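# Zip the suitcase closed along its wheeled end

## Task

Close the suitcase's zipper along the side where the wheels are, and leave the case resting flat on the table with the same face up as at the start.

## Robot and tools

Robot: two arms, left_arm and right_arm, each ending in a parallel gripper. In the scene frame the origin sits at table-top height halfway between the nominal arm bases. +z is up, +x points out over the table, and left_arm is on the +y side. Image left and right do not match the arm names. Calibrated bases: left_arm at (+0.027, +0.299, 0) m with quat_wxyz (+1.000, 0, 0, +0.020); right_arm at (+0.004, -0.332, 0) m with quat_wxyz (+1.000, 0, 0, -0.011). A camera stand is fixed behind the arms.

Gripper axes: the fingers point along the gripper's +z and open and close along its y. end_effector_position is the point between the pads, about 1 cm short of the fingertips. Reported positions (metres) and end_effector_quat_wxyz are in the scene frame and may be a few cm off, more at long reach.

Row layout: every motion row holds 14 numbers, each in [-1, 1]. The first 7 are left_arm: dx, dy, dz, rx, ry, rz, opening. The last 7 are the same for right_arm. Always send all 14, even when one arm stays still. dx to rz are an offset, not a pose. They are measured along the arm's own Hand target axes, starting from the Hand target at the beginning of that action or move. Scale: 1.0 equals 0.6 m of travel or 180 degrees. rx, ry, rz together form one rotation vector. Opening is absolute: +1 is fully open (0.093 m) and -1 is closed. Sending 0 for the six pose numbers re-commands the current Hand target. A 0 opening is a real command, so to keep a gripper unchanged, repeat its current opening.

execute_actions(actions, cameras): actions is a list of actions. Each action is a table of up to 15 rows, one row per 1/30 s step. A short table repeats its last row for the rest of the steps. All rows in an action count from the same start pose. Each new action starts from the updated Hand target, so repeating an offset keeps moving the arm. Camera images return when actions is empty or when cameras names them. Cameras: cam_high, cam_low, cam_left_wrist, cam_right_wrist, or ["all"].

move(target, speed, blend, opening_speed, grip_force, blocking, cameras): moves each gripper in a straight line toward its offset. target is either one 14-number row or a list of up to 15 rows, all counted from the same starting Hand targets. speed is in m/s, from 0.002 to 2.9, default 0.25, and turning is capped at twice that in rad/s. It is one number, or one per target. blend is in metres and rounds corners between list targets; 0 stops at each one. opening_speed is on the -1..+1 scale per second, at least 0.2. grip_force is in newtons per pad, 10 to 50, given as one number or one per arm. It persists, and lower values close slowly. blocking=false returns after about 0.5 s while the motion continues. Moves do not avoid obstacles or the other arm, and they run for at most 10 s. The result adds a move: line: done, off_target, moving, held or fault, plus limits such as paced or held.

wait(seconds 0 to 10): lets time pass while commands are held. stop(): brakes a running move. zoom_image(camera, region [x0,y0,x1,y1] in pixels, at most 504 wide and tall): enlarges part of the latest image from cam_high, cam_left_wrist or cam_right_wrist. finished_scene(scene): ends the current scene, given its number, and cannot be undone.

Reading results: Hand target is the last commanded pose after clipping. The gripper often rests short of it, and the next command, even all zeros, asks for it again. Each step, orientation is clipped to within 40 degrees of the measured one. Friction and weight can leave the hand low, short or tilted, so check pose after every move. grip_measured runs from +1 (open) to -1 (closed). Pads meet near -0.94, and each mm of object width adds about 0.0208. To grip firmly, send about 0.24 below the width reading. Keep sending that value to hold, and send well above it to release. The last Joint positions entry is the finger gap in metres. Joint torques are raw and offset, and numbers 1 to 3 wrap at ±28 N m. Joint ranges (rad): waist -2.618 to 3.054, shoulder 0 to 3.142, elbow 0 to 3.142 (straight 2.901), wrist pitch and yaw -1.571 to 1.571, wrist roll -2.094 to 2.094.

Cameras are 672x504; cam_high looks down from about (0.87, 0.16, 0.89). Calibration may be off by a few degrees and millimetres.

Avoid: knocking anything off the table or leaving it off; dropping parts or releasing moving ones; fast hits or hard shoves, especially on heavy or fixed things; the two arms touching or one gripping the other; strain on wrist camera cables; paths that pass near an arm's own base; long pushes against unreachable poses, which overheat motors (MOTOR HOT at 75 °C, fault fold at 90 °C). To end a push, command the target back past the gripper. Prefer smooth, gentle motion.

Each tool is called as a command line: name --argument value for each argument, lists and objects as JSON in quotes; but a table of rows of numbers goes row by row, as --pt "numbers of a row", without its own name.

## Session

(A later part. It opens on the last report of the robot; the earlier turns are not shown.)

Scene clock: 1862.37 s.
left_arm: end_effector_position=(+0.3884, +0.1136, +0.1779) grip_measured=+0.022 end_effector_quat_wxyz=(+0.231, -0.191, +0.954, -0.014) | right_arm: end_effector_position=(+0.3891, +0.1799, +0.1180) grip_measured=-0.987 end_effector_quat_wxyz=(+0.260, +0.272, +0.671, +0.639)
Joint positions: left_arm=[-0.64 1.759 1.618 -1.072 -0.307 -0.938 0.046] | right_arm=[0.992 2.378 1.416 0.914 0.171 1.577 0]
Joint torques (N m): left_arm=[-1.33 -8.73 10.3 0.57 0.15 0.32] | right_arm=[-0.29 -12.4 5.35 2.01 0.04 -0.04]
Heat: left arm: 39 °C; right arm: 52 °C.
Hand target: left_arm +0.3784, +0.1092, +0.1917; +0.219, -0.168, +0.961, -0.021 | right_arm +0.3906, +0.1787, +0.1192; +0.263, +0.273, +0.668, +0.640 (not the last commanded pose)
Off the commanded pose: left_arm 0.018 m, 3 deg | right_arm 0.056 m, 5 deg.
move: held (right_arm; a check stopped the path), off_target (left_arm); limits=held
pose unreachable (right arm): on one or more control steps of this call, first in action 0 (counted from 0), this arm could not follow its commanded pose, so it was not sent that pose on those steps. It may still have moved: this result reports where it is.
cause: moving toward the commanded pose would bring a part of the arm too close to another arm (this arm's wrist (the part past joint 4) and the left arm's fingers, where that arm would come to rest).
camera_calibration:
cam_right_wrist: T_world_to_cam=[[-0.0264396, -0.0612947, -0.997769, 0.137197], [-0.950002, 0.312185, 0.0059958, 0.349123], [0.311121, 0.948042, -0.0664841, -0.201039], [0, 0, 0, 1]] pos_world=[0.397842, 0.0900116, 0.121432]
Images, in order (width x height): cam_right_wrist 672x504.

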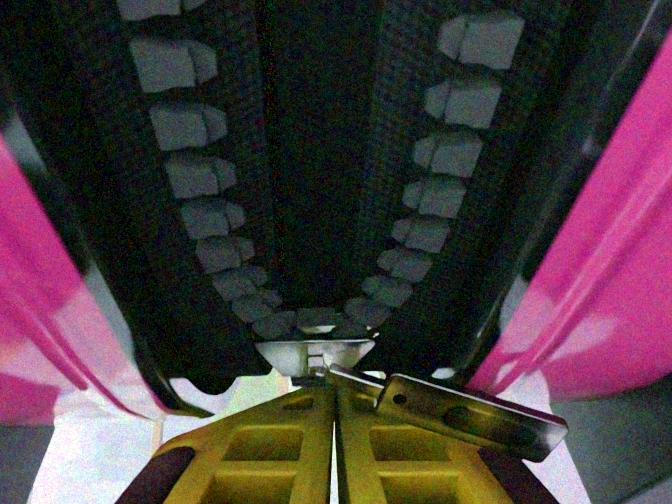

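move --pt "0 0 0 0 0 0 0.5 0 0 0 0 0 0 -1" --pt "0 0 -0.22 0 0 0 0.5 0 0 0 0 0 0 -1" --speed 0.15 --opening_speed 0.8

move --target '[0,0,0,0,0,0,0.5,-0.03,0,0.045,0,0,0,-1]' --speed 0.06 --cameras '["cam_right_wrist"]'

Scene clock: 1881.77 s.
left_arm: end_effector_position=(+0.3335, +0.0929, +0.3026) grip_measured=+0.498 end_effector_quat_wxyz=(+0.246, -0.158, +0.954, -0.063) | right_arm: end_effector_position=(+0.3891, +0.1799, +0.1180) grip_measured=-0.987 end_effector_quat_wxyz=(+0.260, +0.272, +0.671, +0.639)
Joint positions: left_arm=[-0.766 1.725 2.085 -1.506 -0.298 -0.99 0.069] | right_arm=[0.992 2.378 1.416 0.914 0.171 1.577 0]
Joint torques (N m): left_arm=[-0.88 -7.57 8.03 0.64 -0.26 -0.1] | right_arm=[-0.25 -12.33 5.26 2 0.03 -0.06]
Heat: left arm: 39 °C; right arm: 53 °C.
Hand target: left_arm +0.3218, +0.1049, +0.3109; +0.219, -0.169, +0.961, -0.021 | right_arm +0.3906, +0.1787, +0.1193; +0.263, +0.273, +0.668, +0.640
Off the commanded pose: left_arm 0.019 m, 6 deg | right_arm 0.002 m, 0 deg.
joint sent to its limit (left arm) — joint 4 (wrist pitch), lower limit. The joint targets are off in orientation, not in position.
move: off_target (left_arm)

Scene clock: 1882.73 s.
left_arm: end_effector_position=(+0.3335, +0.0930, +0.3026) grip_measured=+0.498 end_effector_quat_wxyz=(+0.246, -0.158, +0.954, -0.063) | right_arm: end_effector_position=(+0.4040, +0.1895, +0.1153) grip_measured=-0.987 end_effector_quat_wxyz=(+0.254, +0.267, +0.674, +0.640)
Joint positions: left_arm=[-0.766 1.725 2.085 -1.506 -0.298 -0.99 0.069] | right_arm=[0.972 2.429 1.51 0.866 0.135 1.577 0]
Joint torques (N m): left_arm=[-0.87 -7.46 7.94 0.6 -0.29 -0.11] | right_arm=[-2.61 -11.22 8.54 1.88 -0.06 -0.06]
Heat: left arm: 39 °C; right arm: 53 °C.
Hand target: left_arm +0.3218, +0.1049, +0.3109; +0.219, -0.168, +0.961, -0.021 | right_arm +0.4225, +0.1852, +0.1182; +0.263, +0.273, +0.668, +0.640
Off the commanded pose: left_arm 0.019 m, 6 deg | right_arm 0.019 m, 1 deg.
joint sent to its limit (left arm) — joint 4 (wrist pitch), lower limit. The joint targets are off in orientation, not in position.
move: off_target (left_arm, right_arm)
camera_calibration:
cam_right_wrist: T_world_to_cam=[[-0.0293429, -0.0641553, -0.997508, 0.137277], [-0.954963, 0.296589, 0.00901603, 0.364891], [0.295272, 0.952848, -0.0699687, -0.208997], [0, 0, 0, 1]] pos_world=[0.414196, 0.0997265, 0.119022]
Images, in order (width x height): cam_right_wrist 672x504.

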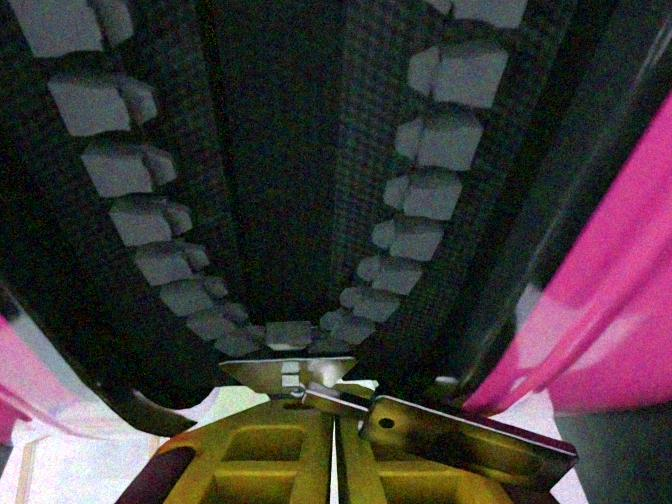

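move --pt "0 0 0 0 0 0 0.5 -0.035 0.013 0.023 0 0 0 -1" --pt "0 0 0 0 0 0 0.5 -0.073 0.02 -0.03 0 0 0 -1" --speed 0.06 --cameras '["cam_right_wrist"]'

Scene clock: 1893.07 s.
left_arm: end_effector_position=(+0.3335, +0.0930, +0.3026) grip_measured=+0.498 end_effector_quat_wxyz=(+0.246, -0.158, +0.954, -0.063) | right_arm: end_effector_position=(+0.4199, +0.1646, +0.1041) grip_measured=-0.987 end_effector_quat_wxyz=(+0.229, +0.253, +0.690, +0.638)
Joint positions: left_arm=[-0.766 1.725 2.085 -1.506 -0.298 -0.99 0.069] | right_arm=[0.894 2.409 1.449 0.878 -0.002 1.577 0]
Joint torques (N m): left_arm=[-0.9 -7.5 7.95 0.62 -0.3 -0.1] | right_arm=[-3.26 -16.96 4.41 2 0.46 -0.1]
Heat: left arm: 39 °C; right arm: 53 °C.
Hand target: left_arm +0.3218, +0.1049, +0.3109; +0.219, -0.168, +0.961, -0.021 | right_arm +0.4413, +0.1421, +0.1310; +0.263, +0.273, +0.668, +0.640
Off the commanded pose: left_arm 0.019 m, 6 deg | right_arm 0.041 m, 5 deg.
joint sent to its limit (left arm) — joint 4 (wrist pitch), lower limit. The joint targets are off in orientation, not in position.
move: off_target (left_arm, right_arm)
camera_calibration:
cam_right_wrist: T_world_to_cam=[[-0.0501746, -0.0834763, -0.995246, 0.136608], [-0.970187, 0.240648, 0.0287269, 0.401077], [0.237106, 0.967016, -0.0930621, -0.166368], [0, 0, 0, 1]] pos_world=[0.435421, 0.0757657, 0.108954]
Images, in order (width x height): cam_right_wrist 672x504.

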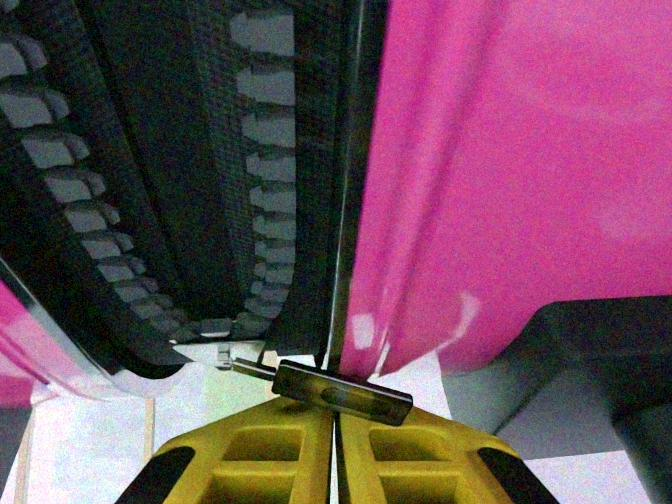

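move --pt "0 0 0 0 0 0 0.5 0.07 0.038 0.034 0 0 0 -1" --pt "0 0 0 0 0 0 0.5 0.035 0.038 0.057 0 0 0 -1" --speed 0.06 --cameras '["cam_right_wrist"]'

Scene clock: 1900.23 s.
left_arm: end_effector_position=(+0.3335, +0.0930, +0.3026) grip_measured=+0.498 end_effector_quat_wxyz=(+0.246, -0.158, +0.954, -0.063) | right_arm: end_effector_position=(+0.4272, +0.1819, +0.1110) grip_measured=-0.987 end_effector_quat_wxyz=(+0.237, +0.276, +0.709, +0.604)
Joint positions: left_arm=[-0.766 1.725 2.085 -1.506 -0.298 -0.99 0.069] | right_arm=[0.922 2.412 1.583 0.671 0.074 1.58 0]
Joint torques (N m): left_arm=[-0.94 -7.58 8.05 0.64 -0.29 -0.12] | right_arm=[-2.47 -13.5 10.26 2.51 0.09 -0.12]
Heat: left arm: 38 °C; right arm: 54 °C.
Hand target: left_arm +0.3218, +0.1049, +0.3109; +0.219, -0.168, +0.961, -0.021 | right_arm +0.4511, +0.1817, +0.1523; +0.263, +0.274, +0.668, +0.640
Off the commanded pose: left_arm 0.019 m, 6 deg | right_arm 0.048 m, 7 deg.
joint sent to its limit (left arm) — joint 4 (wrist pitch), lower limit. The joint targets are off in orientation, not in position.
move: off_target (left_arm, right_arm)
camera_calibration:
cam_right_wrist: T_world_to_cam=[[-0.0991151, -0.14322, -0.984715, 0.175882], [-0.95565, 0.289495, 0.0540845, 0.385824], [0.277324, 0.946404, -0.165562, -0.189526], [0, 0, 0, 1]] pos_world=[0.438705, 0.0928636, 0.120949]
Images, in order (width x height): cam_right_wrist 672x504.

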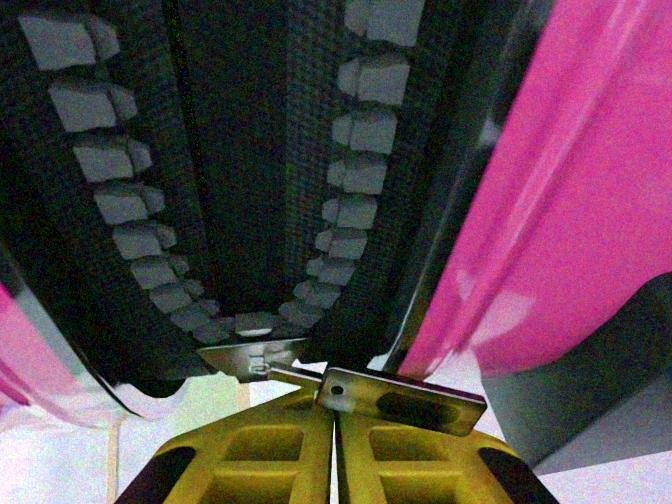

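move --pt "0 0 0 0 0 0 0.5 0 -0.05 -0.1 0 0 0 -1" --pt "0 0 0 0 0 0 0.5 -0.05 -0.05 -0.16 0 0 0 -1" --speed 0.12 --cameras '["cam_right_wrist","cam_high","cam_low"]'

Scene clock: 1916.30 s.
left_arm: end_effector_position=(+0.3335, +0.0930, +0.3026) grip_measured=+0.498 end_effector_quat_wxyz=(+0.246, -0.158, +0.954, -0.063) | right_arm: end_effector_position=(+0.4026, +0.0946, +0.0894) grip_measured=-0.987 end_effector_quat_wxyz=(+0.248, +0.285, +0.693, +0.614)
Joint positions: left_arm=[-0.766 1.725 2.085 -1.506 -0.298 -0.99 0.069] | right_arm=[0.85 2.257 1.113 1.021 0.032 1.581 0]
Joint torques (N m): left_arm=[-0.75 -7.49 8.05 0.63 -0.31 -0.07] | right_arm=[-0.7 -15.86 4.11 2.29 -0.03 -0.14]
Motor temperatures (°C): left_arm=[20 38 32 21 19 19 23] | right_arm=[19 57 38 54 17 19 20]
Heat: left arm: 38 °C; right arm: 57 °C.
Hand target: left_arm +0.3218, +0.1049, +0.3109; +0.219, -0.168, +0.961, -0.021 | right_arm +0.4041, +0.0916, +0.1263; +0.263, +0.273, +0.668, +0.640
Off the commanded pose: left_arm 0.019 m, 6 deg | right_arm 0.037 m, 5 deg.
joint sent to its limit (left arm) — joint 4 (wrist pitch), lower limit. The joint targets are off in orientation, not in position.
move: off_target (left_arm, right_arm)
camera_calibration:
cam_right_wrist: T_world_to_cam=[[-0.0859491, -0.109759, -0.990235, 0.131795], [-0.947113, 0.317437, 0.0470212, 0.383419], [0.309176, 0.941906, -0.131237, -0.119132], [0, 0, 0, 1]] pos_world=[0.411302, 0.00496516, 0.0968447]
Images, in order (width x height): cam_high 672x504, cam_low 672x504, cam_right_wrist 672x504.

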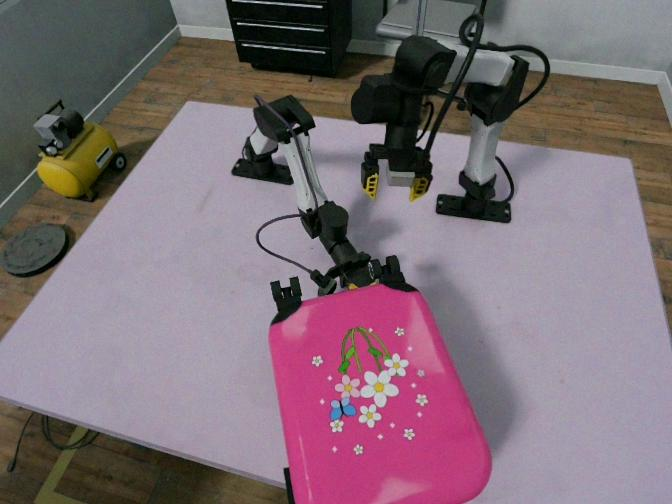

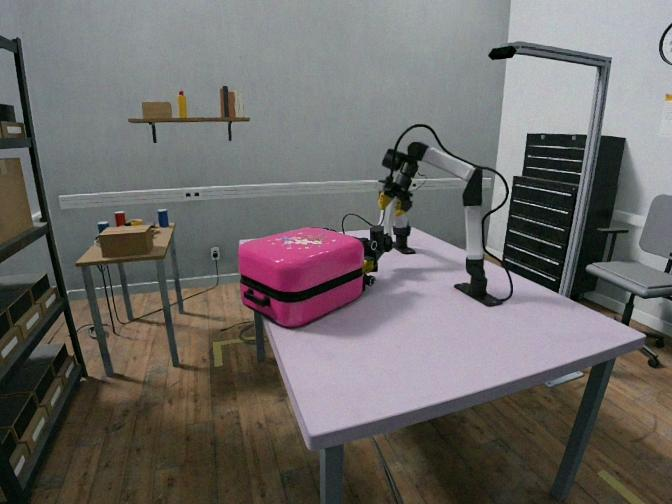

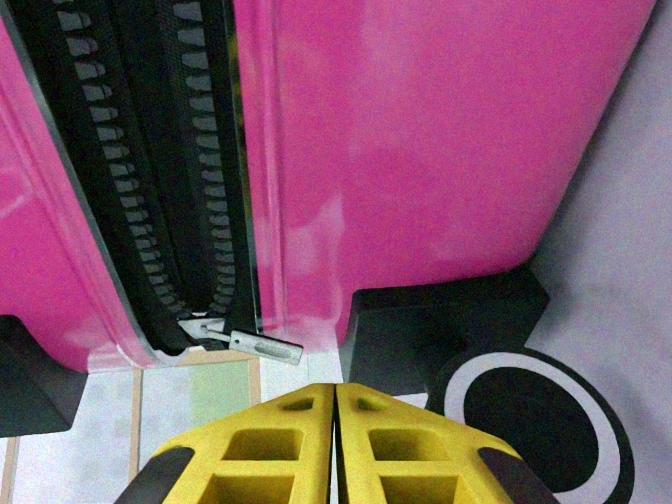

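move --target '[-0.048,0.252,0.158,0.315,-0.296,0.242,-1,0,0,0,0,0,0,-1]' --speed 0.25 --cameras '["cam_left_wrist"]'

Scene clock: 1936.07 s.
left_arm: end_effector_position=(+0.3427, +0.2611, +0.2266) grip_measured=-0.990 end_effector_quat_wxyz=(+0.644, +0.296, +0.642, -0.292) | right_arm: end_effector_position=(+0.4026, +0.0946, +0.0894) grip_measured=-0.987 end_effector_quat_wxyz=(+0.248, +0.285, +0.693, +0.614)
Joint positions: left_arm=[0.372 1.26 0.438 0.824 1.27 0.005 0] | right_arm=[0.85 2.257 1.113 1.021 0.032 1.581 0]
Joint torques (N m): left_arm=[0.01 -1.66 5.2 2.22 0.25 0] | right_arm=[-0.65 -15.9 4.11 2.31 -0.03 -0.15]
Motor temperatures (°C): left_arm=[20 37 32 22 19 19 22] | right_arm=[19 59 35 53 17 19 20]
Heat: left arm: 37 °C; right arm: 59 °C.
Hand target: left_arm +0.3393, +0.2601, +0.2198; +0.641, +0.298, +0.641, -0.298 | right_arm +0.4041, +0.0916, +0.1263; +0.263, +0.273, +0.668, +0.640
Off the commanded pose: left_arm 0.008 m, 1 deg | right_arm 0.037 m, 5 deg.
move: off_target (right_arm)
camera_calibration:
cam_left_wrist: T_world_to_cam=[[-0.751592, -0.659225, -0.0230528, 0.436067], [-0.264613, 0.333334, -0.904913, 0.24739], [0.604226, -0.674026, -0.424971, 0.152716], [0, 0, 0, 1]] pos_world=[0.300932, 0.307937, 0.298819]
Images, in order (width x height): cam_left_wrist 672x504.

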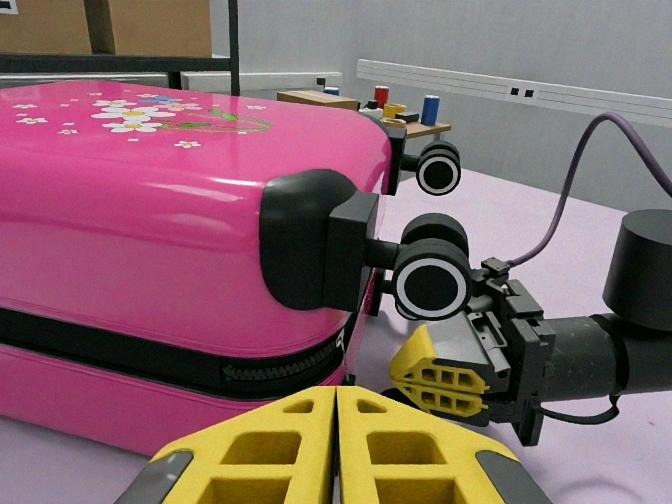

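move --pt "0.163 0.042 0.079 0 0 0 -1 0 0 0 0 0 0 -1" --pt "0.163 0.041 0.198 0 0 0 -1 0 0 0 0 0 0 -1" --speed '[0.2,0.1]' --cameras '["cam_left_wrist","cam_right_wrist"]'

Scene clock: 1953.23 s.
left_arm: end_effector_position=(+0.4276, +0.1847, +0.1242) grip_measured=-0.990 end_effector_quat_wxyz=(+0.640, +0.302, +0.639, -0.302) | right_arm: end_effector_position=(+0.4026, +0.0946, +0.0894) grip_measured=-0.987 end_effector_quat_wxyz=(+0.248, +0.285, +0.693, +0.614)
Joint positions: left_arm=[0.014 1.971 0.554 1.419 0.937 -0.002 0] | right_arm=[0.85 2.257 1.113 1.021 0.032 1.581 0]
Joint torques (N m): left_arm=[-0.59 -4.83 6.12 2.15 -0.06 -0.02] | right_arm=[-0.65 -15.82 4.05 2.3 -0.03 -0.14]
Motor temperatures (°C): left_arm=[20 34 32 25 19 19 22] | right_arm=[19 60 33 52 17 19 20]
Heat: left arm: 34 °C; right arm: 60 °C.
Hand target: left_arm +0.4347, +0.1850, +0.1221; +0.641, +0.298, +0.641, -0.298 | right_arm +0.4041, +0.0916, +0.1263; +0.263, +0.273, +0.668, +0.640
Off the commanded pose: left_arm 0.007 m, 1 deg | right_arm 0.037 m, 5 deg.
move: off_target (right_arm)
camera_calibration:
cam_left_wrist: T_world_to_cam=[[-0.767854, -0.64043, -0.0158095, 0.449656], [-0.260918, 0.33518, -0.905305, 0.200691], [0.585083, -0.691016, -0.424469, 0.0177014], [0, 0, 0, 1]] pos_world=[0.387278, 0.232938, 0.196309]
cam_right_wrist: T_world_to_cam=[[-0.0859491, -0.109759, -0.990235, 0.131795], [-0.947113, 0.317437, 0.0470212, 0.383419], [0.309176, 0.941906, -0.131237, -0.119132], [0, 0, 0, 1]] pos_world=[0.411302, 0.00496516, 0.0968447]
Images, in order (width x height): cam_left_wrist 672x504, cam_right_wrist 672x504.

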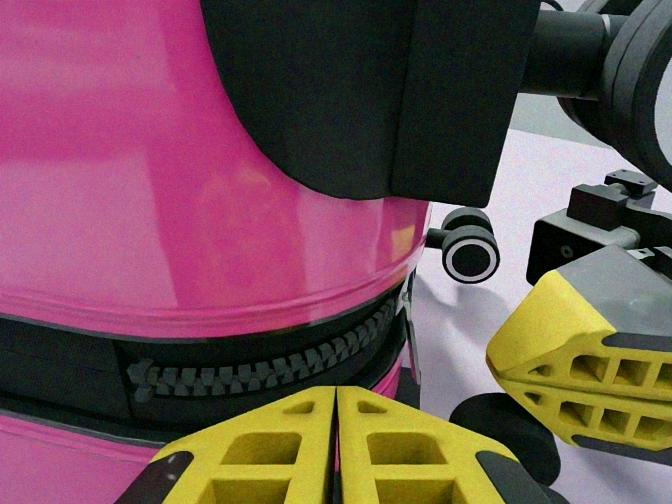

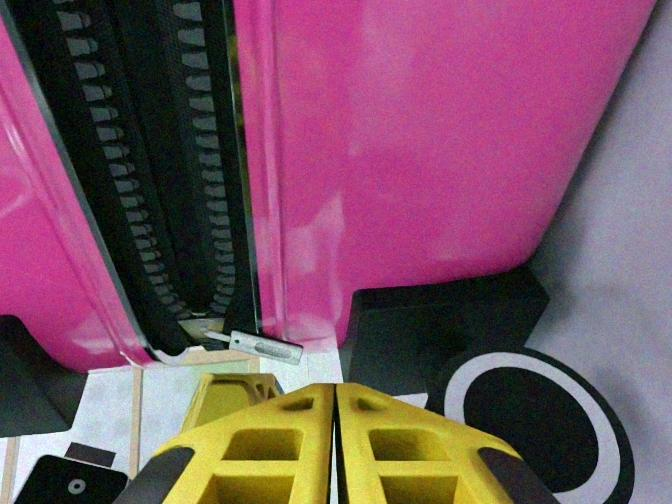

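move --pt "-0.017 0.026 0.021 0 0 0 -1 0 0 0 0 0 0 -1" --pt "-0.023 -0.058 0.082 0 0 0 -1 0 0 0 0 0 0 -1" --speed 0.06 --cameras '["cam_left_wrist","cam_right_wrist"]'

Scene clock: 1960.83 s.
left_arm: end_effector_position=(+0.4454, +0.1359, +0.1268) grip_measured=-0.990 end_effector_quat_wxyz=(+0.635, +0.287, +0.653, -0.297) | right_arm: end_effector_position=(+0.4103, +0.0865, +0.0905) grip_measured=-0.987 end_effector_quat_wxyz=(+0.258, +0.295, +0.688, +0.611)
Joint positions: left_arm=[-0.157 1.969 0.622 1.323 0.735 -0.007 0] | right_arm=[0.835 2.255 1.109 1.024 0.047 1.581 0]
Joint torques (N m): left_arm=[-2.76 -9.01 4.19 2.46 0.03 0.02] | right_arm=[0.61 -15.64 4.23 2.27 -0.18 -0.15]
Motor temperatures (°C): left_arm=[20 35 31 25 19 19 22] | right_arm=[19 61 33 52 17 19 20]
Heat: left arm: 35 °C; right arm: 61 °C.
Hand target: left_arm +0.4398, +0.1249, +0.1360; +0.641, +0.298, +0.641, -0.298 | right_arm +0.4041, +0.0915, +0.1264; +0.263, +0.273, +0.668, +0.640
Off the commanded pose: left_arm 0.015 m, 2 deg | right_arm 0.037 m, 5 deg.
move: off_target (left_arm, right_arm)
camera_calibration:
cam_left_wrist: T_world_to_cam=[[-0.74804, -0.663621, 0.00655567, 0.423629], [-0.297234, 0.32618, -0.897362, 0.240498], [0.59337, -0.673211, -0.441247, -0.0293168], [0, 0, 0, 1]] pos_world=[0.405771, 0.182947, 0.200101]
cam_right_wrist: T_world_to_cam=[[-0.0860534, -0.1065, -0.990582, 0.132382], [-0.937409, 0.345402, 0.0442992, 0.387087], [0.337432, 0.932392, -0.129557, -0.124558], [0, 0, 0, 1]] pos_world=[0.416281, -0.00346511, 0.0978497]
Images, in order (width x height): cam_left_wrist 672x504, cam_right_wrist 672x504.

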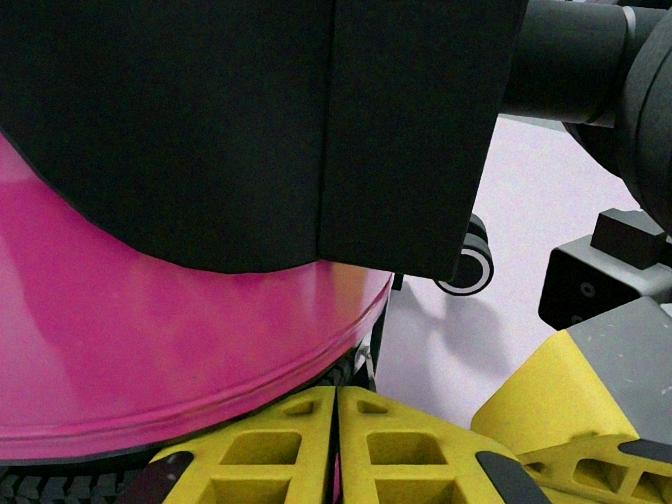

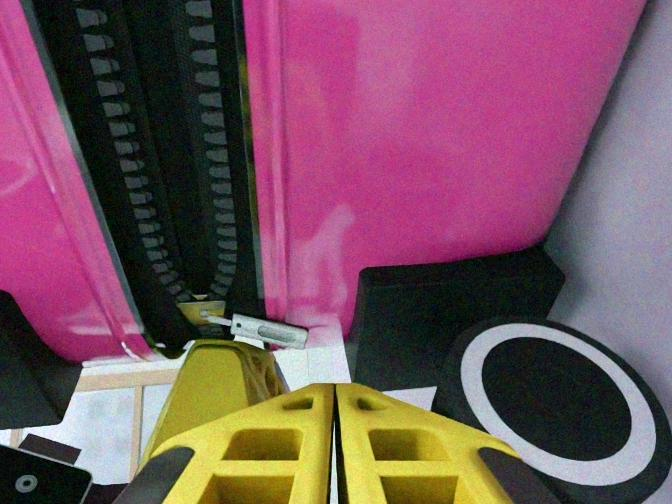

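move --target '[-0.012,-0.058,0.082,0,0,0,-1,0,0,0,0,0,0,-1]' --speed 0.06 --cameras '["cam_left_wrist","cam_right_wrist","cam_high"]'

Scene clock: 1967.00 s.
left_arm: end_effector_position=(+0.4444, +0.0856, +0.1268) grip_measured=-0.990 end_effector_quat_wxyz=(+0.634, +0.280, +0.661, -0.288) | right_arm: end_effector_position=(+0.4207, +0.0733, +0.0908) grip_measured=-0.987 end_effector_quat_wxyz=(+0.276, +0.315, +0.679, +0.603)
Joint positions: left_arm=[-0.327 1.969 0.652 1.28 0.539 -0.007 0] | right_arm=[0.819 2.25 1.101 1.028 0.09 1.587 0]
Joint torques (N m): left_arm=[-3.63 -8.4 8.72 2.27 0.12 0.05] | right_arm=[2.13 -15.38 4.62 2.25 -0.62 -0.22]
Motor temperatures (°C): left_arm=[20 36 31 25 19 19 22] | right_arm=[19 63 32 52 17 19 20]
Heat: left arm: 36 °C; right arm: 63 °C.
Hand target: left_arm +0.4447, +0.0648, +0.1432; +0.641, +0.298, +0.641, -0.299 | right_arm +0.4042, +0.0915, +0.1264; +0.263, +0.273, +0.668, +0.640
Off the commanded pose: left_arm 0.026 m, 4 deg | right_arm 0.043 m, 7 deg.
move: off_target (left_arm, right_arm)
camera_calibration:
cam_left_wrist: T_world_to_cam=[[-0.730518, -0.682823, 0.00985124, 0.38296], [-0.316581, 0.325842, -0.890844, 0.264475], [0.605078, -0.653896, -0.454202, -0.0678618], [0, 0, 0, 1]] pos_world=[0.404548, 0.130942, 0.201011]
cam_right_wrist: T_world_to_cam=[[-0.0917452, -0.10009, -0.99074, 0.134116], [-0.91523, 0.40049, 0.0442929, 0.387881], [0.392348, 0.910818, -0.128349, -0.137443], [0, 0, 0, 1]] pos_world=[0.42123, -0.0167328, 0.0980531]
Images, in order (width x height): cam_high 672x504, cam_left_wrist 672x504, cam_right_wrist 672x504.

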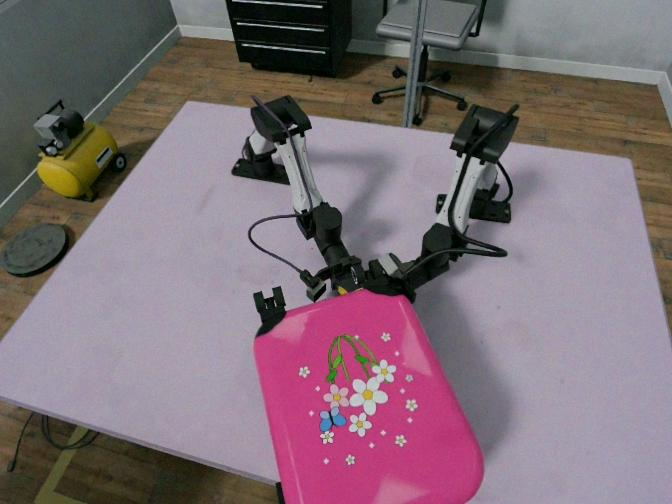

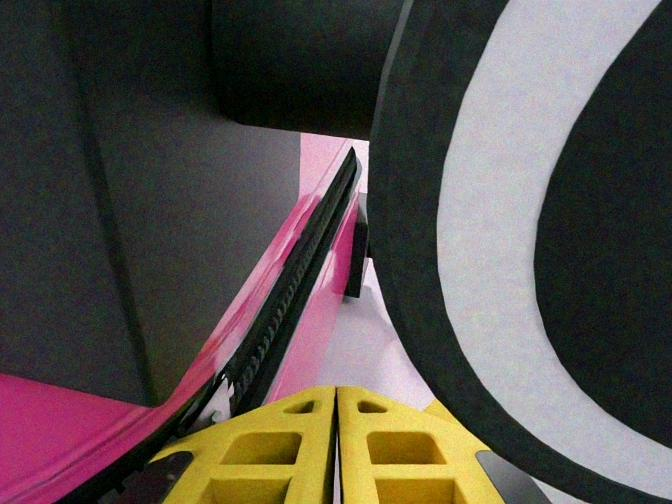

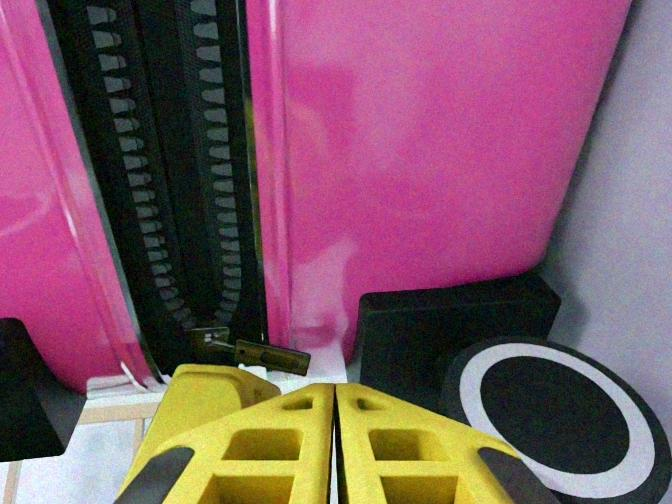

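move --target '[0.0,0.035,-0.045,0,0,0,-1,0,0,-0.233,0,0,0,-1]' --speed 0.12 --cameras '["cam_right_wrist"]'

Scene clock: 1981.27 s.
left_arm: end_effector_position=(+0.4439, +0.0961, +0.1284) grip_measured=-0.990 end_effector_quat_wxyz=(+0.628, +0.293, +0.654, -0.303) | right_arm: end_effector_position=(+0.3080, -0.0094, +0.1022) grip_measured=-0.987 end_effector_quat_wxyz=(+0.247, +0.291, +0.696, +0.608)
Joint positions: left_arm=[-0.275 1.969 0.656 1.279 0.636 -0.009 0] | right_arm=[0.852 1.874 0.489 1.246 0.041 1.587 0]
Joint torques (N m): left_arm=[0.14 -10.1 4.85 2.43 0.16 0.06] | right_arm=[0.51 -10.21 3.32 2.57 0.04 -0.19]
Motor temperatures (°C): left_arm=[21 38 32 25 19 19 22] | right_arm=[19 65 32 54 17 19 20]
Heat: left arm: 38 °C; right arm: 65 °C.
Hand target: left_arm +0.4435, +0.0991, +0.1432; +0.641, +0.298, +0.641, -0.298 | right_arm +0.3061, -0.0079, +0.1322; +0.263, +0.273, +0.668, +0.640
Off the commanded pose: left_arm 0.015 m, 2 deg | right_arm 0.030 m, 6 deg.
move: off_target (left_arm, right_arm)
camera_calibration:
cam_right_wrist: T_world_to_cam=[[-0.0999307, -0.116738, -0.988123, 0.12882], [-0.943995, 0.324987, 0.0570738, 0.324216], [0.314464, 0.938486, -0.142676, 0.00929407], [0, 0, 0, 1]] pos_world=[0.316008, -0.09905, 0.110111]
Images, in order (width x height): cam_right_wrist 672x504.

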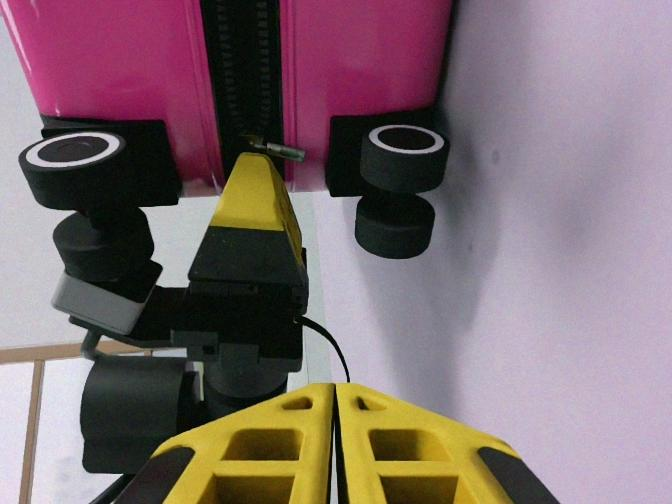

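move --pt "0 0 0 0 0 0 -1 -0.182 0.055 -0.272 0.1 -0.121 -0.487 -1" --pt "0 0 0 0 0 0 -1 -0.34 0.085 -0.112 0.1 -0.121 -0.487 -1" --speed 0.25 --blend 0.03 --cameras '["cam_right_wrist","cam_left_wrist"]'

Scene clock: 1997.47 s.
left_arm: end_effector_position=(+0.4439, +0.0961, +0.1284) grip_measured=-0.990 end_effector_quat_wxyz=(+0.628, +0.293, +0.654, -0.303) | right_arm: end_effector_position=(+0.3979, -0.2001, +0.1673) grip_measured=-0.987 end_effector_quat_wxyz=(+0.674, -0.120, +0.719, +0.118)
Joint positions: left_arm=[-0.275 1.969 0.656 1.279 0.636 -0.009 0] | right_arm=[0.333 1.546 0.423 1.06 -0.027 0.007 0]
Joint torques (N m): left_arm=[0.24 -10.1 4.93 2.45 0.17 0.05] | right_arm=[-0.65 -4.25 7.3 2.33 -0.15 -0.05]
Motor temperatures (°C): left_arm=[20 41 31 26 19 19 22] | right_arm=[19 58 31 55 17 19 20]
Heat: left arm: 41 °C; right arm: 58 °C.
Hand target: left_arm +0.4435, +0.0991, +0.1432; +0.641, +0.298, +0.641, -0.298 | right_arm +0.4055, -0.1974, +0.1863; +0.696, -0.122, +0.696, +0.123
Off the commanded pose: left_arm 0.015 m, 2 deg | right_arm 0.021 m, 4 deg.
move: off_target (left_arm, right_arm)
camera_calibration:
cam_left_wrist: T_world_to_cam=[[-0.7604, -0.64933, 0.012724, 0.399428], [-0.300862, 0.334828, -0.892957, 0.254709], [0.575563, -0.682833, -0.449962, -0.0445795], [0, 0, 0, 1]] pos_world=[0.406016, 0.143637, 0.202303]
cam_right_wrist: T_world_to_cam=[[0.318503, -0.947817, 0.0141266, -0.320584], [-0.464389, -0.16901, -0.869355, 0.332735], [0.826377, 0.270332, -0.493985, -0.109392], [0, 0, 0, 1]] pos_world=[0.347024, -0.218047, 0.239756]
Images, in order (width x height): cam_left_wrist 672x504, cam_right_wrist 672x504.

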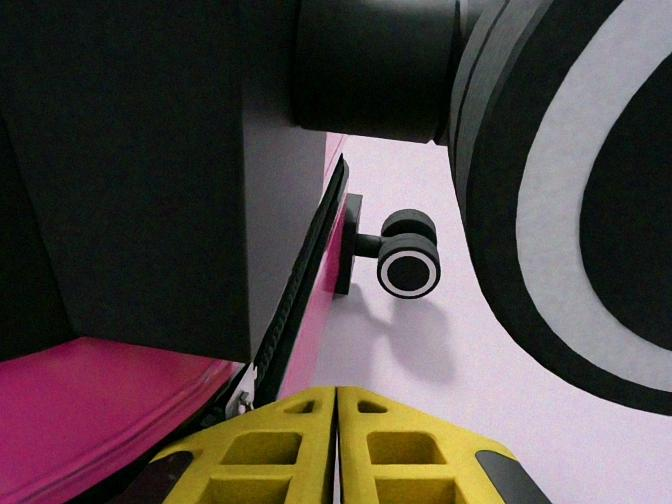

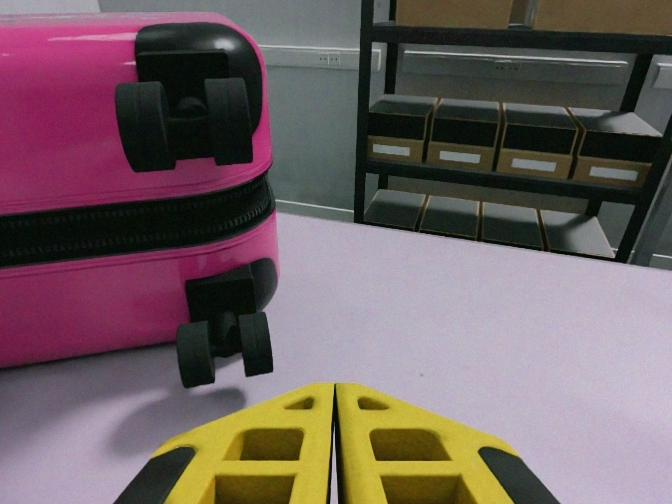

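move --pt "0 0 0 0 0 0 -1 0 -0.077 0.212 0 0 0 -1" --pt "0 0 0 0 0 0 -1 0 0.0 0.24 0 0 0 -1" --speed '[0.2,0.06]' --cameras '["cam_right_wrist","cam_high"]'

Scene clock: 2010.80 s.
left_arm: end_effector_position=(+0.4439, +0.0961, +0.1284) grip_measured=-0.990 end_effector_quat_wxyz=(+0.628, +0.293, +0.654, -0.303) | right_arm: end_effector_position=(+0.5345, -0.1517, +0.1752) grip_measured=-0.987 end_effector_quat_wxyz=(+0.685, -0.122, +0.708, +0.124)
Joint positions: left_arm=[-0.275 1.969 0.656 1.279 0.636 -0.009 0] | right_arm=[0.339 2.007 1.029 0.947 -0.032 0.007 0]
Joint torques (N m): left_arm=[0.17 -10.04 4.89 2.39 0.15 0.1] | right_arm=[0.25 -8.72 7.97 2.07 -0.02 -0.04]
Motor temperatures (°C): left_arm=[20 43 31 27 19 19 22] | right_arm=[19 50 32 56 17 19 20]
Heat: left arm: 43 °C; right arm: 56 °C.
Hand target: left_arm +0.4435, +0.0991, +0.1432; +0.641, +0.298, +0.641, -0.298 | right_arm +0.5409, -0.1482, +0.1866; +0.697, -0.122, +0.696, +0.123
Off the commanded pose: left_arm 0.015 m, 2 deg | right_arm 0.013 m, 2 deg.
move: off_target (left_arm, right_arm)
camera_calibration:
cam_right_wrist: T_world_to_cam=[[0.328532, -0.944383, 0.0144228, -0.323187], [-0.436873, -0.165482, -0.884171, 0.39959], [0.837382, 0.284177, -0.466941, -0.239925], [0, 0, 0, 1]] pos_world=[0.481656, -0.170906, 0.245936]
Images, in order (width x height): cam_high 672x504, cam_right_wrist 672x504.

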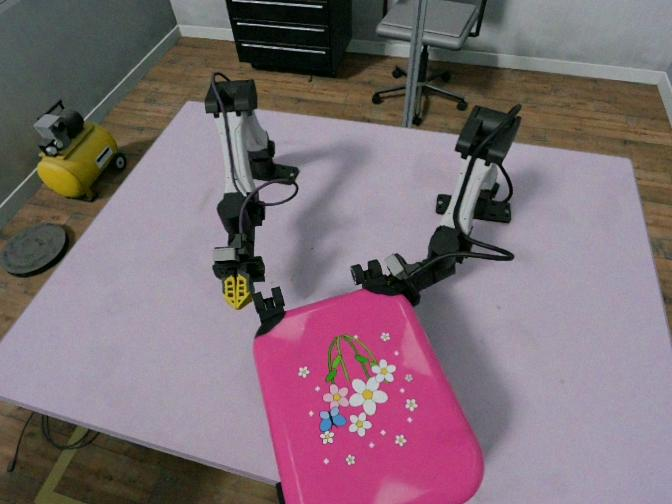

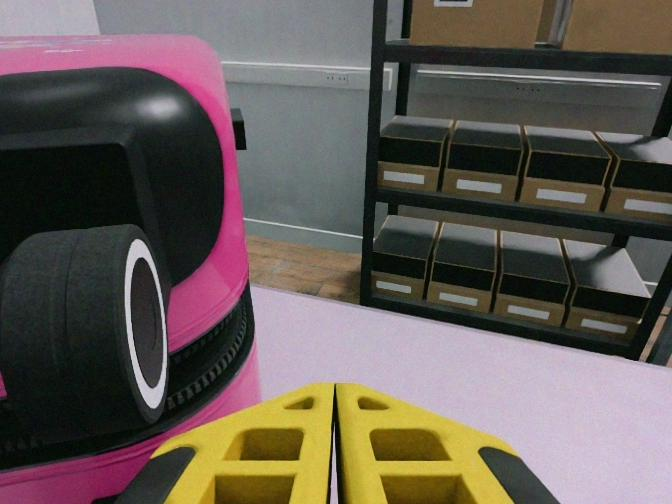

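move --target '[0,0,0,0,0,0,-1,0,0.1,0.06,0,0,0,-1]' --speed 0.06 --cameras '["cam_right_wrist"]'

Scene clock: 2016.67 s.
left_arm: end_effector_position=(+0.4446, +0.0977, +0.1302) grip_measured=-0.990 end_effector_quat_wxyz=(+0.630, +0.292, +0.653, -0.302) | right_arm: end_effector_position=(+0.5551, -0.1090, +0.1767) grip_measured=-0.987 end_effector_quat_wxyz=(+0.691, -0.096, +0.710, +0.095)
Joint positions: left_arm=[-0.272 1.965 0.656 1.279 0.636 -0.009 0] | right_arm=[0.45 2.112 1.201 0.885 0.157 0.007 0]
Joint torques (N m): left_arm=[-0.01 -9.74 4.93 2.43 0.18 0.08] | right_arm=[2.88 -9.4 8.8 1.99 -0.48 -0.05]
Motor temperatures (°C): left_arm=[20 44 31 27 19 19 22] | right_arm=[19 50 33 56 17 19 20]
Heat: left arm: 44 °C; right arm: 56 °C.
Hand target: left_arm +0.4435, +0.0991, +0.1431; +0.641, +0.298, +0.641, -0.298 | right_arm +0.5543, -0.0796, +0.1866; +0.697, -0.122, +0.696, +0.123
Off the commanded pose: left_arm 0.013 m, 2 deg | right_arm 0.031 m, 5 deg.
move: off_target (left_arm, right_arm)
camera_calibration:
cam_right_wrist: T_world_to_cam=[[0.253401, -0.967166, 0.0194394, -0.251355], [-0.44178, -0.133579, -0.887123, 0.423776], [0.860592, 0.21621, -0.461124, -0.289882], [0, 0, 0, 1]] pos_world=[0.50038, -0.123819, 0.247156]
Images, in order (width x height): cam_right_wrist 672x504.

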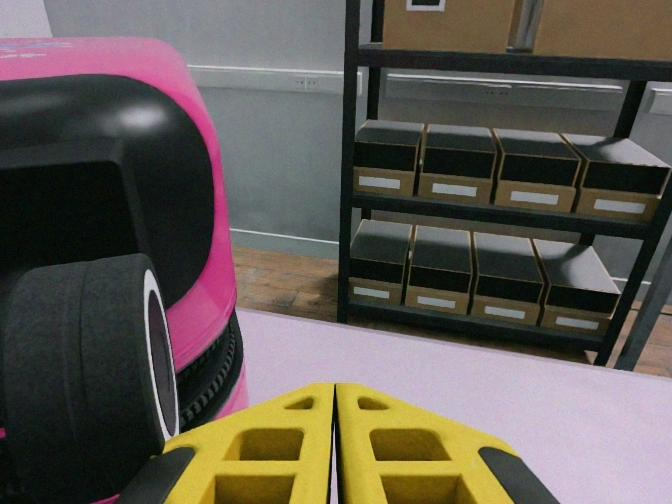

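move --target '[0,-0.01,0.14,0,0,0,-1,0,0.04,0.0,0,0,0,-1]' --speed 0.06 --cameras '["cam_right_wrist","cam_left_wrist","cam_high"]'

Scene clock: 2028.10 s.
left_arm: end_effector_position=(+0.4831, +0.0340, +0.1440) grip_measured=-0.990 end_effector_quat_wxyz=(+0.636, +0.303, +0.639, -0.308) | right_arm: end_effector_position=(+0.5416, -0.0644, +0.1745) grip_measured=-0.987 end_effector_quat_wxyz=(+0.685, -0.120, +0.709, +0.116)
Joint positions: left_arm=[-0.404 2.076 0.917 1.159 0.53 -0.009 0] | right_arm=[0.532 2.132 1.234 0.862 0.174 0.007 0]
Joint torques (N m): left_arm=[-1.02 -6.76 8.85 2.31 -0.16 0.06] | right_arm=[0.4 -9.98 8.36 2.07 -0.11 -0.04]
Motor temperatures (°C): left_arm=[20 45 31 28 19 19 22] | right_arm=[19 48 34 55 17 19 20]
Heat: left arm: 45 °C; right arm: 55 °C.
Hand target: left_arm +0.4929, +0.0309, +0.1432; +0.641, +0.298, +0.641, -0.299 | right_arm +0.5460, -0.0570, +0.1867; +0.697, -0.122, +0.696, +0.123
Off the commanded pose: left_arm 0.010 m, 1 deg | right_arm 0.015 m, 2 deg.
move: off_target (right_arm)
camera_calibration:
cam_left_wrist: T_world_to_cam=[[-0.775217, -0.631658, -0.00683119, 0.397992], [-0.264212, 0.334045, -0.904769, 0.285281], [0.573786, -0.699587, -0.425848, -0.104572], [0, 0, 0, 1]] pos_world=[0.443906, 0.0829409, 0.2163]
cam_right_wrist: T_world_to_cam=[[0.31531, -0.948744, 0.0215467, -0.237467], [-0.439147, -0.166, -0.882946, 0.417584], [0.841267, 0.268939, -0.468979, -0.273758], [0, 0, 0, 1]] pos_world=[0.48856, -0.0823521, 0.245434]
Images, in order (width x height): cam_high 672x504, cam_left_wrist 672x504, cam_right_wrist 672x504.

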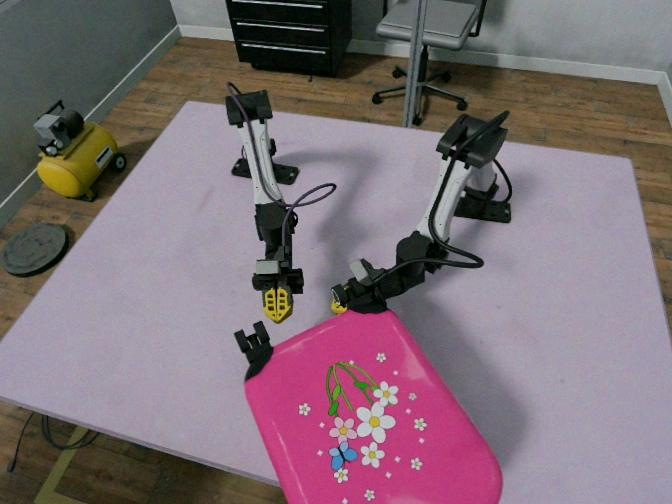

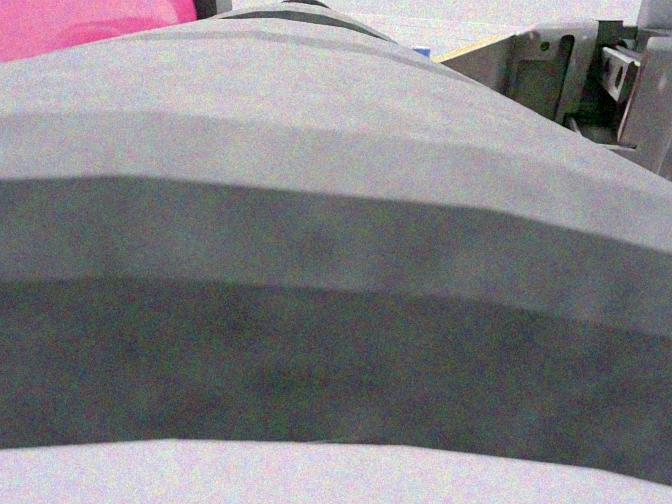

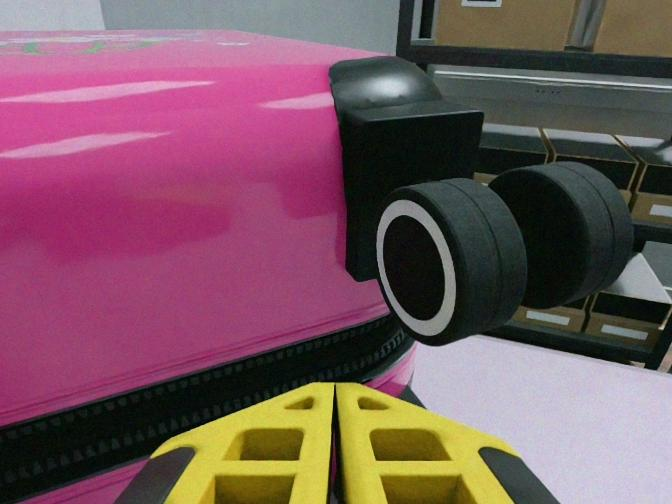

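move --pt "0 0 -0.13 0 0 0 -1 0 0 -0.15 0 0 0 -1" --pt "0 0 -0.13 0 0 0 -1 -0.19 -0.1 -0.15 -0.044 0.362 -0.029 0.6" --pt "0 0 -0.13 0 0 0 -1 -0.188 -0.1 -0.018 -0.044 0.362 -0.029 0.6" --speed 0.2 --cameras '["cam_right_wrist","cam_left_wrist","cam_high"]'

Scene clock: 2061.93 s.
left_arm: end_effector_position=(+0.4478, +0.0891, +0.1318) grip_measured=-0.990 end_effector_quat_wxyz=(+0.630, +0.291, +0.654, -0.301) | right_arm: end_effector_position=(+0.5478, -0.1188, +0.2868) grip_measured=+0.597 end_effector_quat_wxyz=(+0.389, -0.226, +0.890, +0.073)
Joint positions: left_arm=[-0.297 1.968 0.678 1.259 0.607 -0.009 0] | right_arm=[0.379 2.391 2.837 -1.204 -0.055 -0.116 0.074]
Joint torques (N m): left_arm=[-0.38 -9.77 3.88 2.64 0.2 0.06] | right_arm=[-0.58 -11.43 7.43 1.94 -0.13 0.05]
Heat: left arm: 42 °C; right arm: 53 °C.
Hand target: left_arm +0.4427, +0.0905, +0.1431; +0.641, +0.298, +0.641, -0.299 | right_arm +0.5563, -0.1173, +0.2995; +0.208, -0.244, +0.946, +0.053
Off the commanded pose: left_arm 0.013 m, 2 deg | right_arm 0.015 m, 22 deg.
elbow stopped short (right arm): the move would have taken joint 3 (elbow) straighter than the controller allows.
move: off_target (left_arm, right_arm); target 2's new opening was sent with right_arm's hand 0.006 m and 11 deg from that target
camera_calibration:
cam_left_wrist: T_world_to_cam=[[-0.755755, -0.654771, 0.0104367, 0.396456], [-0.300741, 0.332879, -0.893726, 0.261463], [0.581712, -0.678577, -0.448492, -0.0533674], [0, 0, 0, 1]] pos_world=[0.409301, 0.136339, 0.205604]
cam_right_wrist: T_world_to_cam=[[0.461241, -0.884289, 0.0727275, -0.380344], [-0.818405, -0.45567, -0.350111, 0.530943], [0.342739, 0.101965, -0.933881, 0.17496], [0, 0, 0, 1]] pos_world=[0.549991, -0.112239, 0.376942]
Images, in order (width x height): cam_high 672x504, cam_left_wrist 672x504, cam_right_wrist 672x504.

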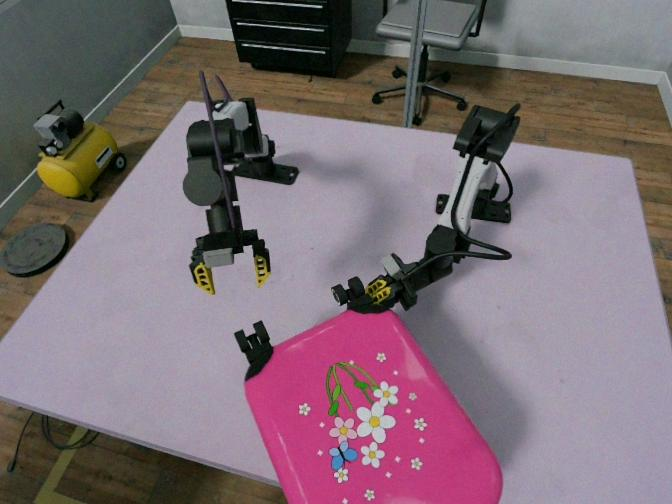

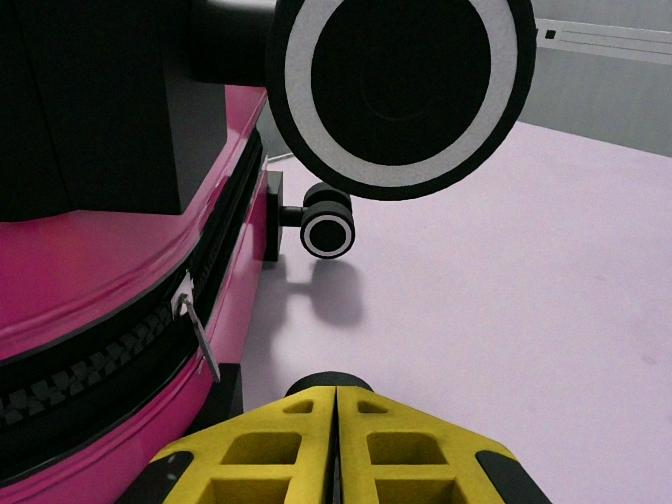

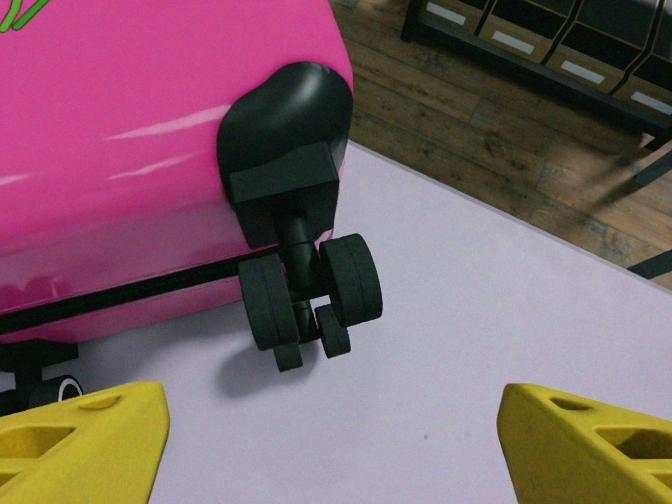

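move --target '[0,0,0,0,0,0,-1,0.018,-0.013,0.068,-0.0275,-0.084,-0.0425,0.6]' --speed 0.15 --cameras '["cam_right_wrist"]'

Scene clock: 2085.23 s.
left_arm: end_effector_position=(+0.4478, +0.0891, +0.1318) grip_measured=-0.990 end_effector_quat_wxyz=(+0.630, +0.291, +0.654, -0.301) | right_arm: end_effector_position=(+0.5597, -0.1217, +0.2467) grip_measured=+0.597 end_effector_quat_wxyz=(+0.356, -0.289, +0.882, +0.111)
Joint positions: left_arm=[-0.297 1.968 0.678 1.259 0.607 -0.009 0] | right_arm=[0.321 2.467 2.837 -1.204 -0.219 -0.25 0.074]
Joint torques (N m): left_arm=[-0.17 -9.88 3.71 2.63 0.19 0.05] | right_arm=[-0.59 -12.11 7.62 1.76 -0.28 -0.08]
Heat: left arm: 41 °C; right arm: 53 °C.
Hand target: left_arm +0.4427, +0.0905, +0.1431; +0.641, +0.298, +0.641, -0.299 | right_arm +0.5665, -0.1206, +0.2579; +0.323, -0.306, +0.889, +0.112
Off the commanded pose: left_arm 0.012 m, 2 deg | right_arm 0.013 m, 4 deg.
elbow stopped short (right arm): the move would have taken joint 3 (elbow) straighter than the controller allows.
move: off_target (left_arm, right_arm)
camera_calibration:
cam_right_wrist: T_world_to_cam=[[0.592715, -0.804579, 0.0366247, -0.440531], [-0.760277, -0.573929, -0.304276, 0.467097], [0.265834, 0.152504, -0.95188, 0.187315], [0, 0, 0, 1]] pos_world=[0.566437, -0.114927, 0.336562]
Images, in order (width x height): cam_right_wrist 672x504.

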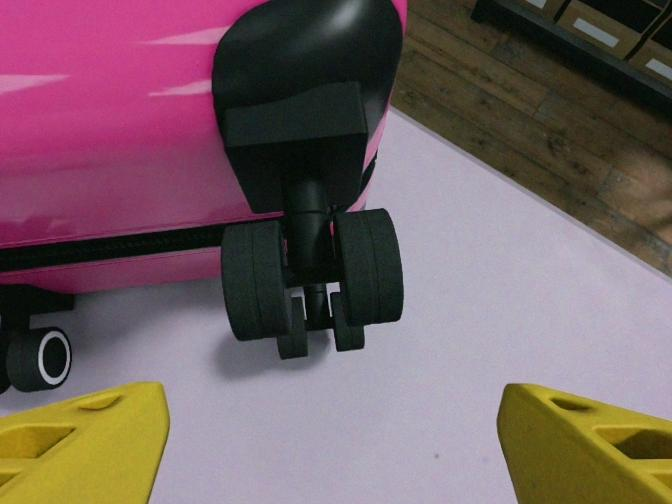

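move --target '[0,0,0,0,0,0,-1,0.014,0.017,0.12,0,0,-0.03,0.6]' --speed 0.08 --cameras '["cam_right_wrist"]'

Scene clock: 2093.47 s.
left_arm: end_effector_position=(+0.4478, +0.0891, +0.1318) grip_measured=-0.990 end_effector_quat_wxyz=(+0.630, +0.291, +0.654, -0.301) | right_arm: end_effector_position=(+0.5832, -0.0936, +0.1849) grip_measured=+0.597 end_effector_quat_wxyz=(+0.344, -0.332, +0.872, +0.101)
Joint positions: left_arm=[-0.297 1.968 0.678 1.259 0.607 -0.009 0] | right_arm=[0.356 2.599 2.837 -1.1 -0.209 -0.315 0.074]
Joint torques (N m): left_arm=[-0.34 -9.78 3.7 2.63 0.15 0.05] | right_arm=[0.4 -13.18 7.87 1.79 -0.06 -0.08]
Heat: left arm: 41 °C; right arm: 52 °C.
Hand target: left_arm +0.4427, +0.0905, +0.1431; +0.641, +0.298, +0.641, -0.299 | right_arm +0.5915, -0.0881, +0.1972; +0.327, -0.347, +0.873, +0.096
Off the commanded pose: left_arm 0.012 m, 2 deg | right_arm 0.016 m, 3 deg.
elbow stopped short (right arm): the move would have taken joint 3 (elbow) straighter than the controller allows.
move: off_target (left_arm, right_arm)
camera_calibration:
cam_right_wrist: T_world_to_cam=[[0.651948, -0.754252, 0.077891, -0.467059], [-0.713462, -0.64497, -0.273835, 0.442619], [0.256778, 0.122954, -0.958617, 0.121713], [0, 0, 0, 1]] pos_world=[0.589037, -0.0817699, 0.274261]
Images, in order (width x height): cam_right_wrist 672x504.

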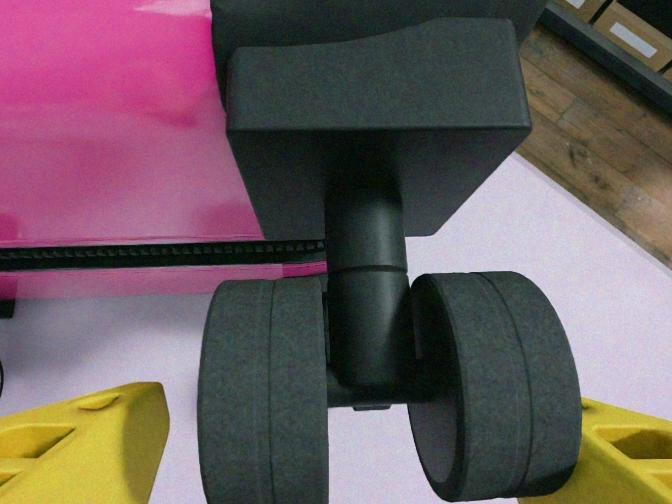

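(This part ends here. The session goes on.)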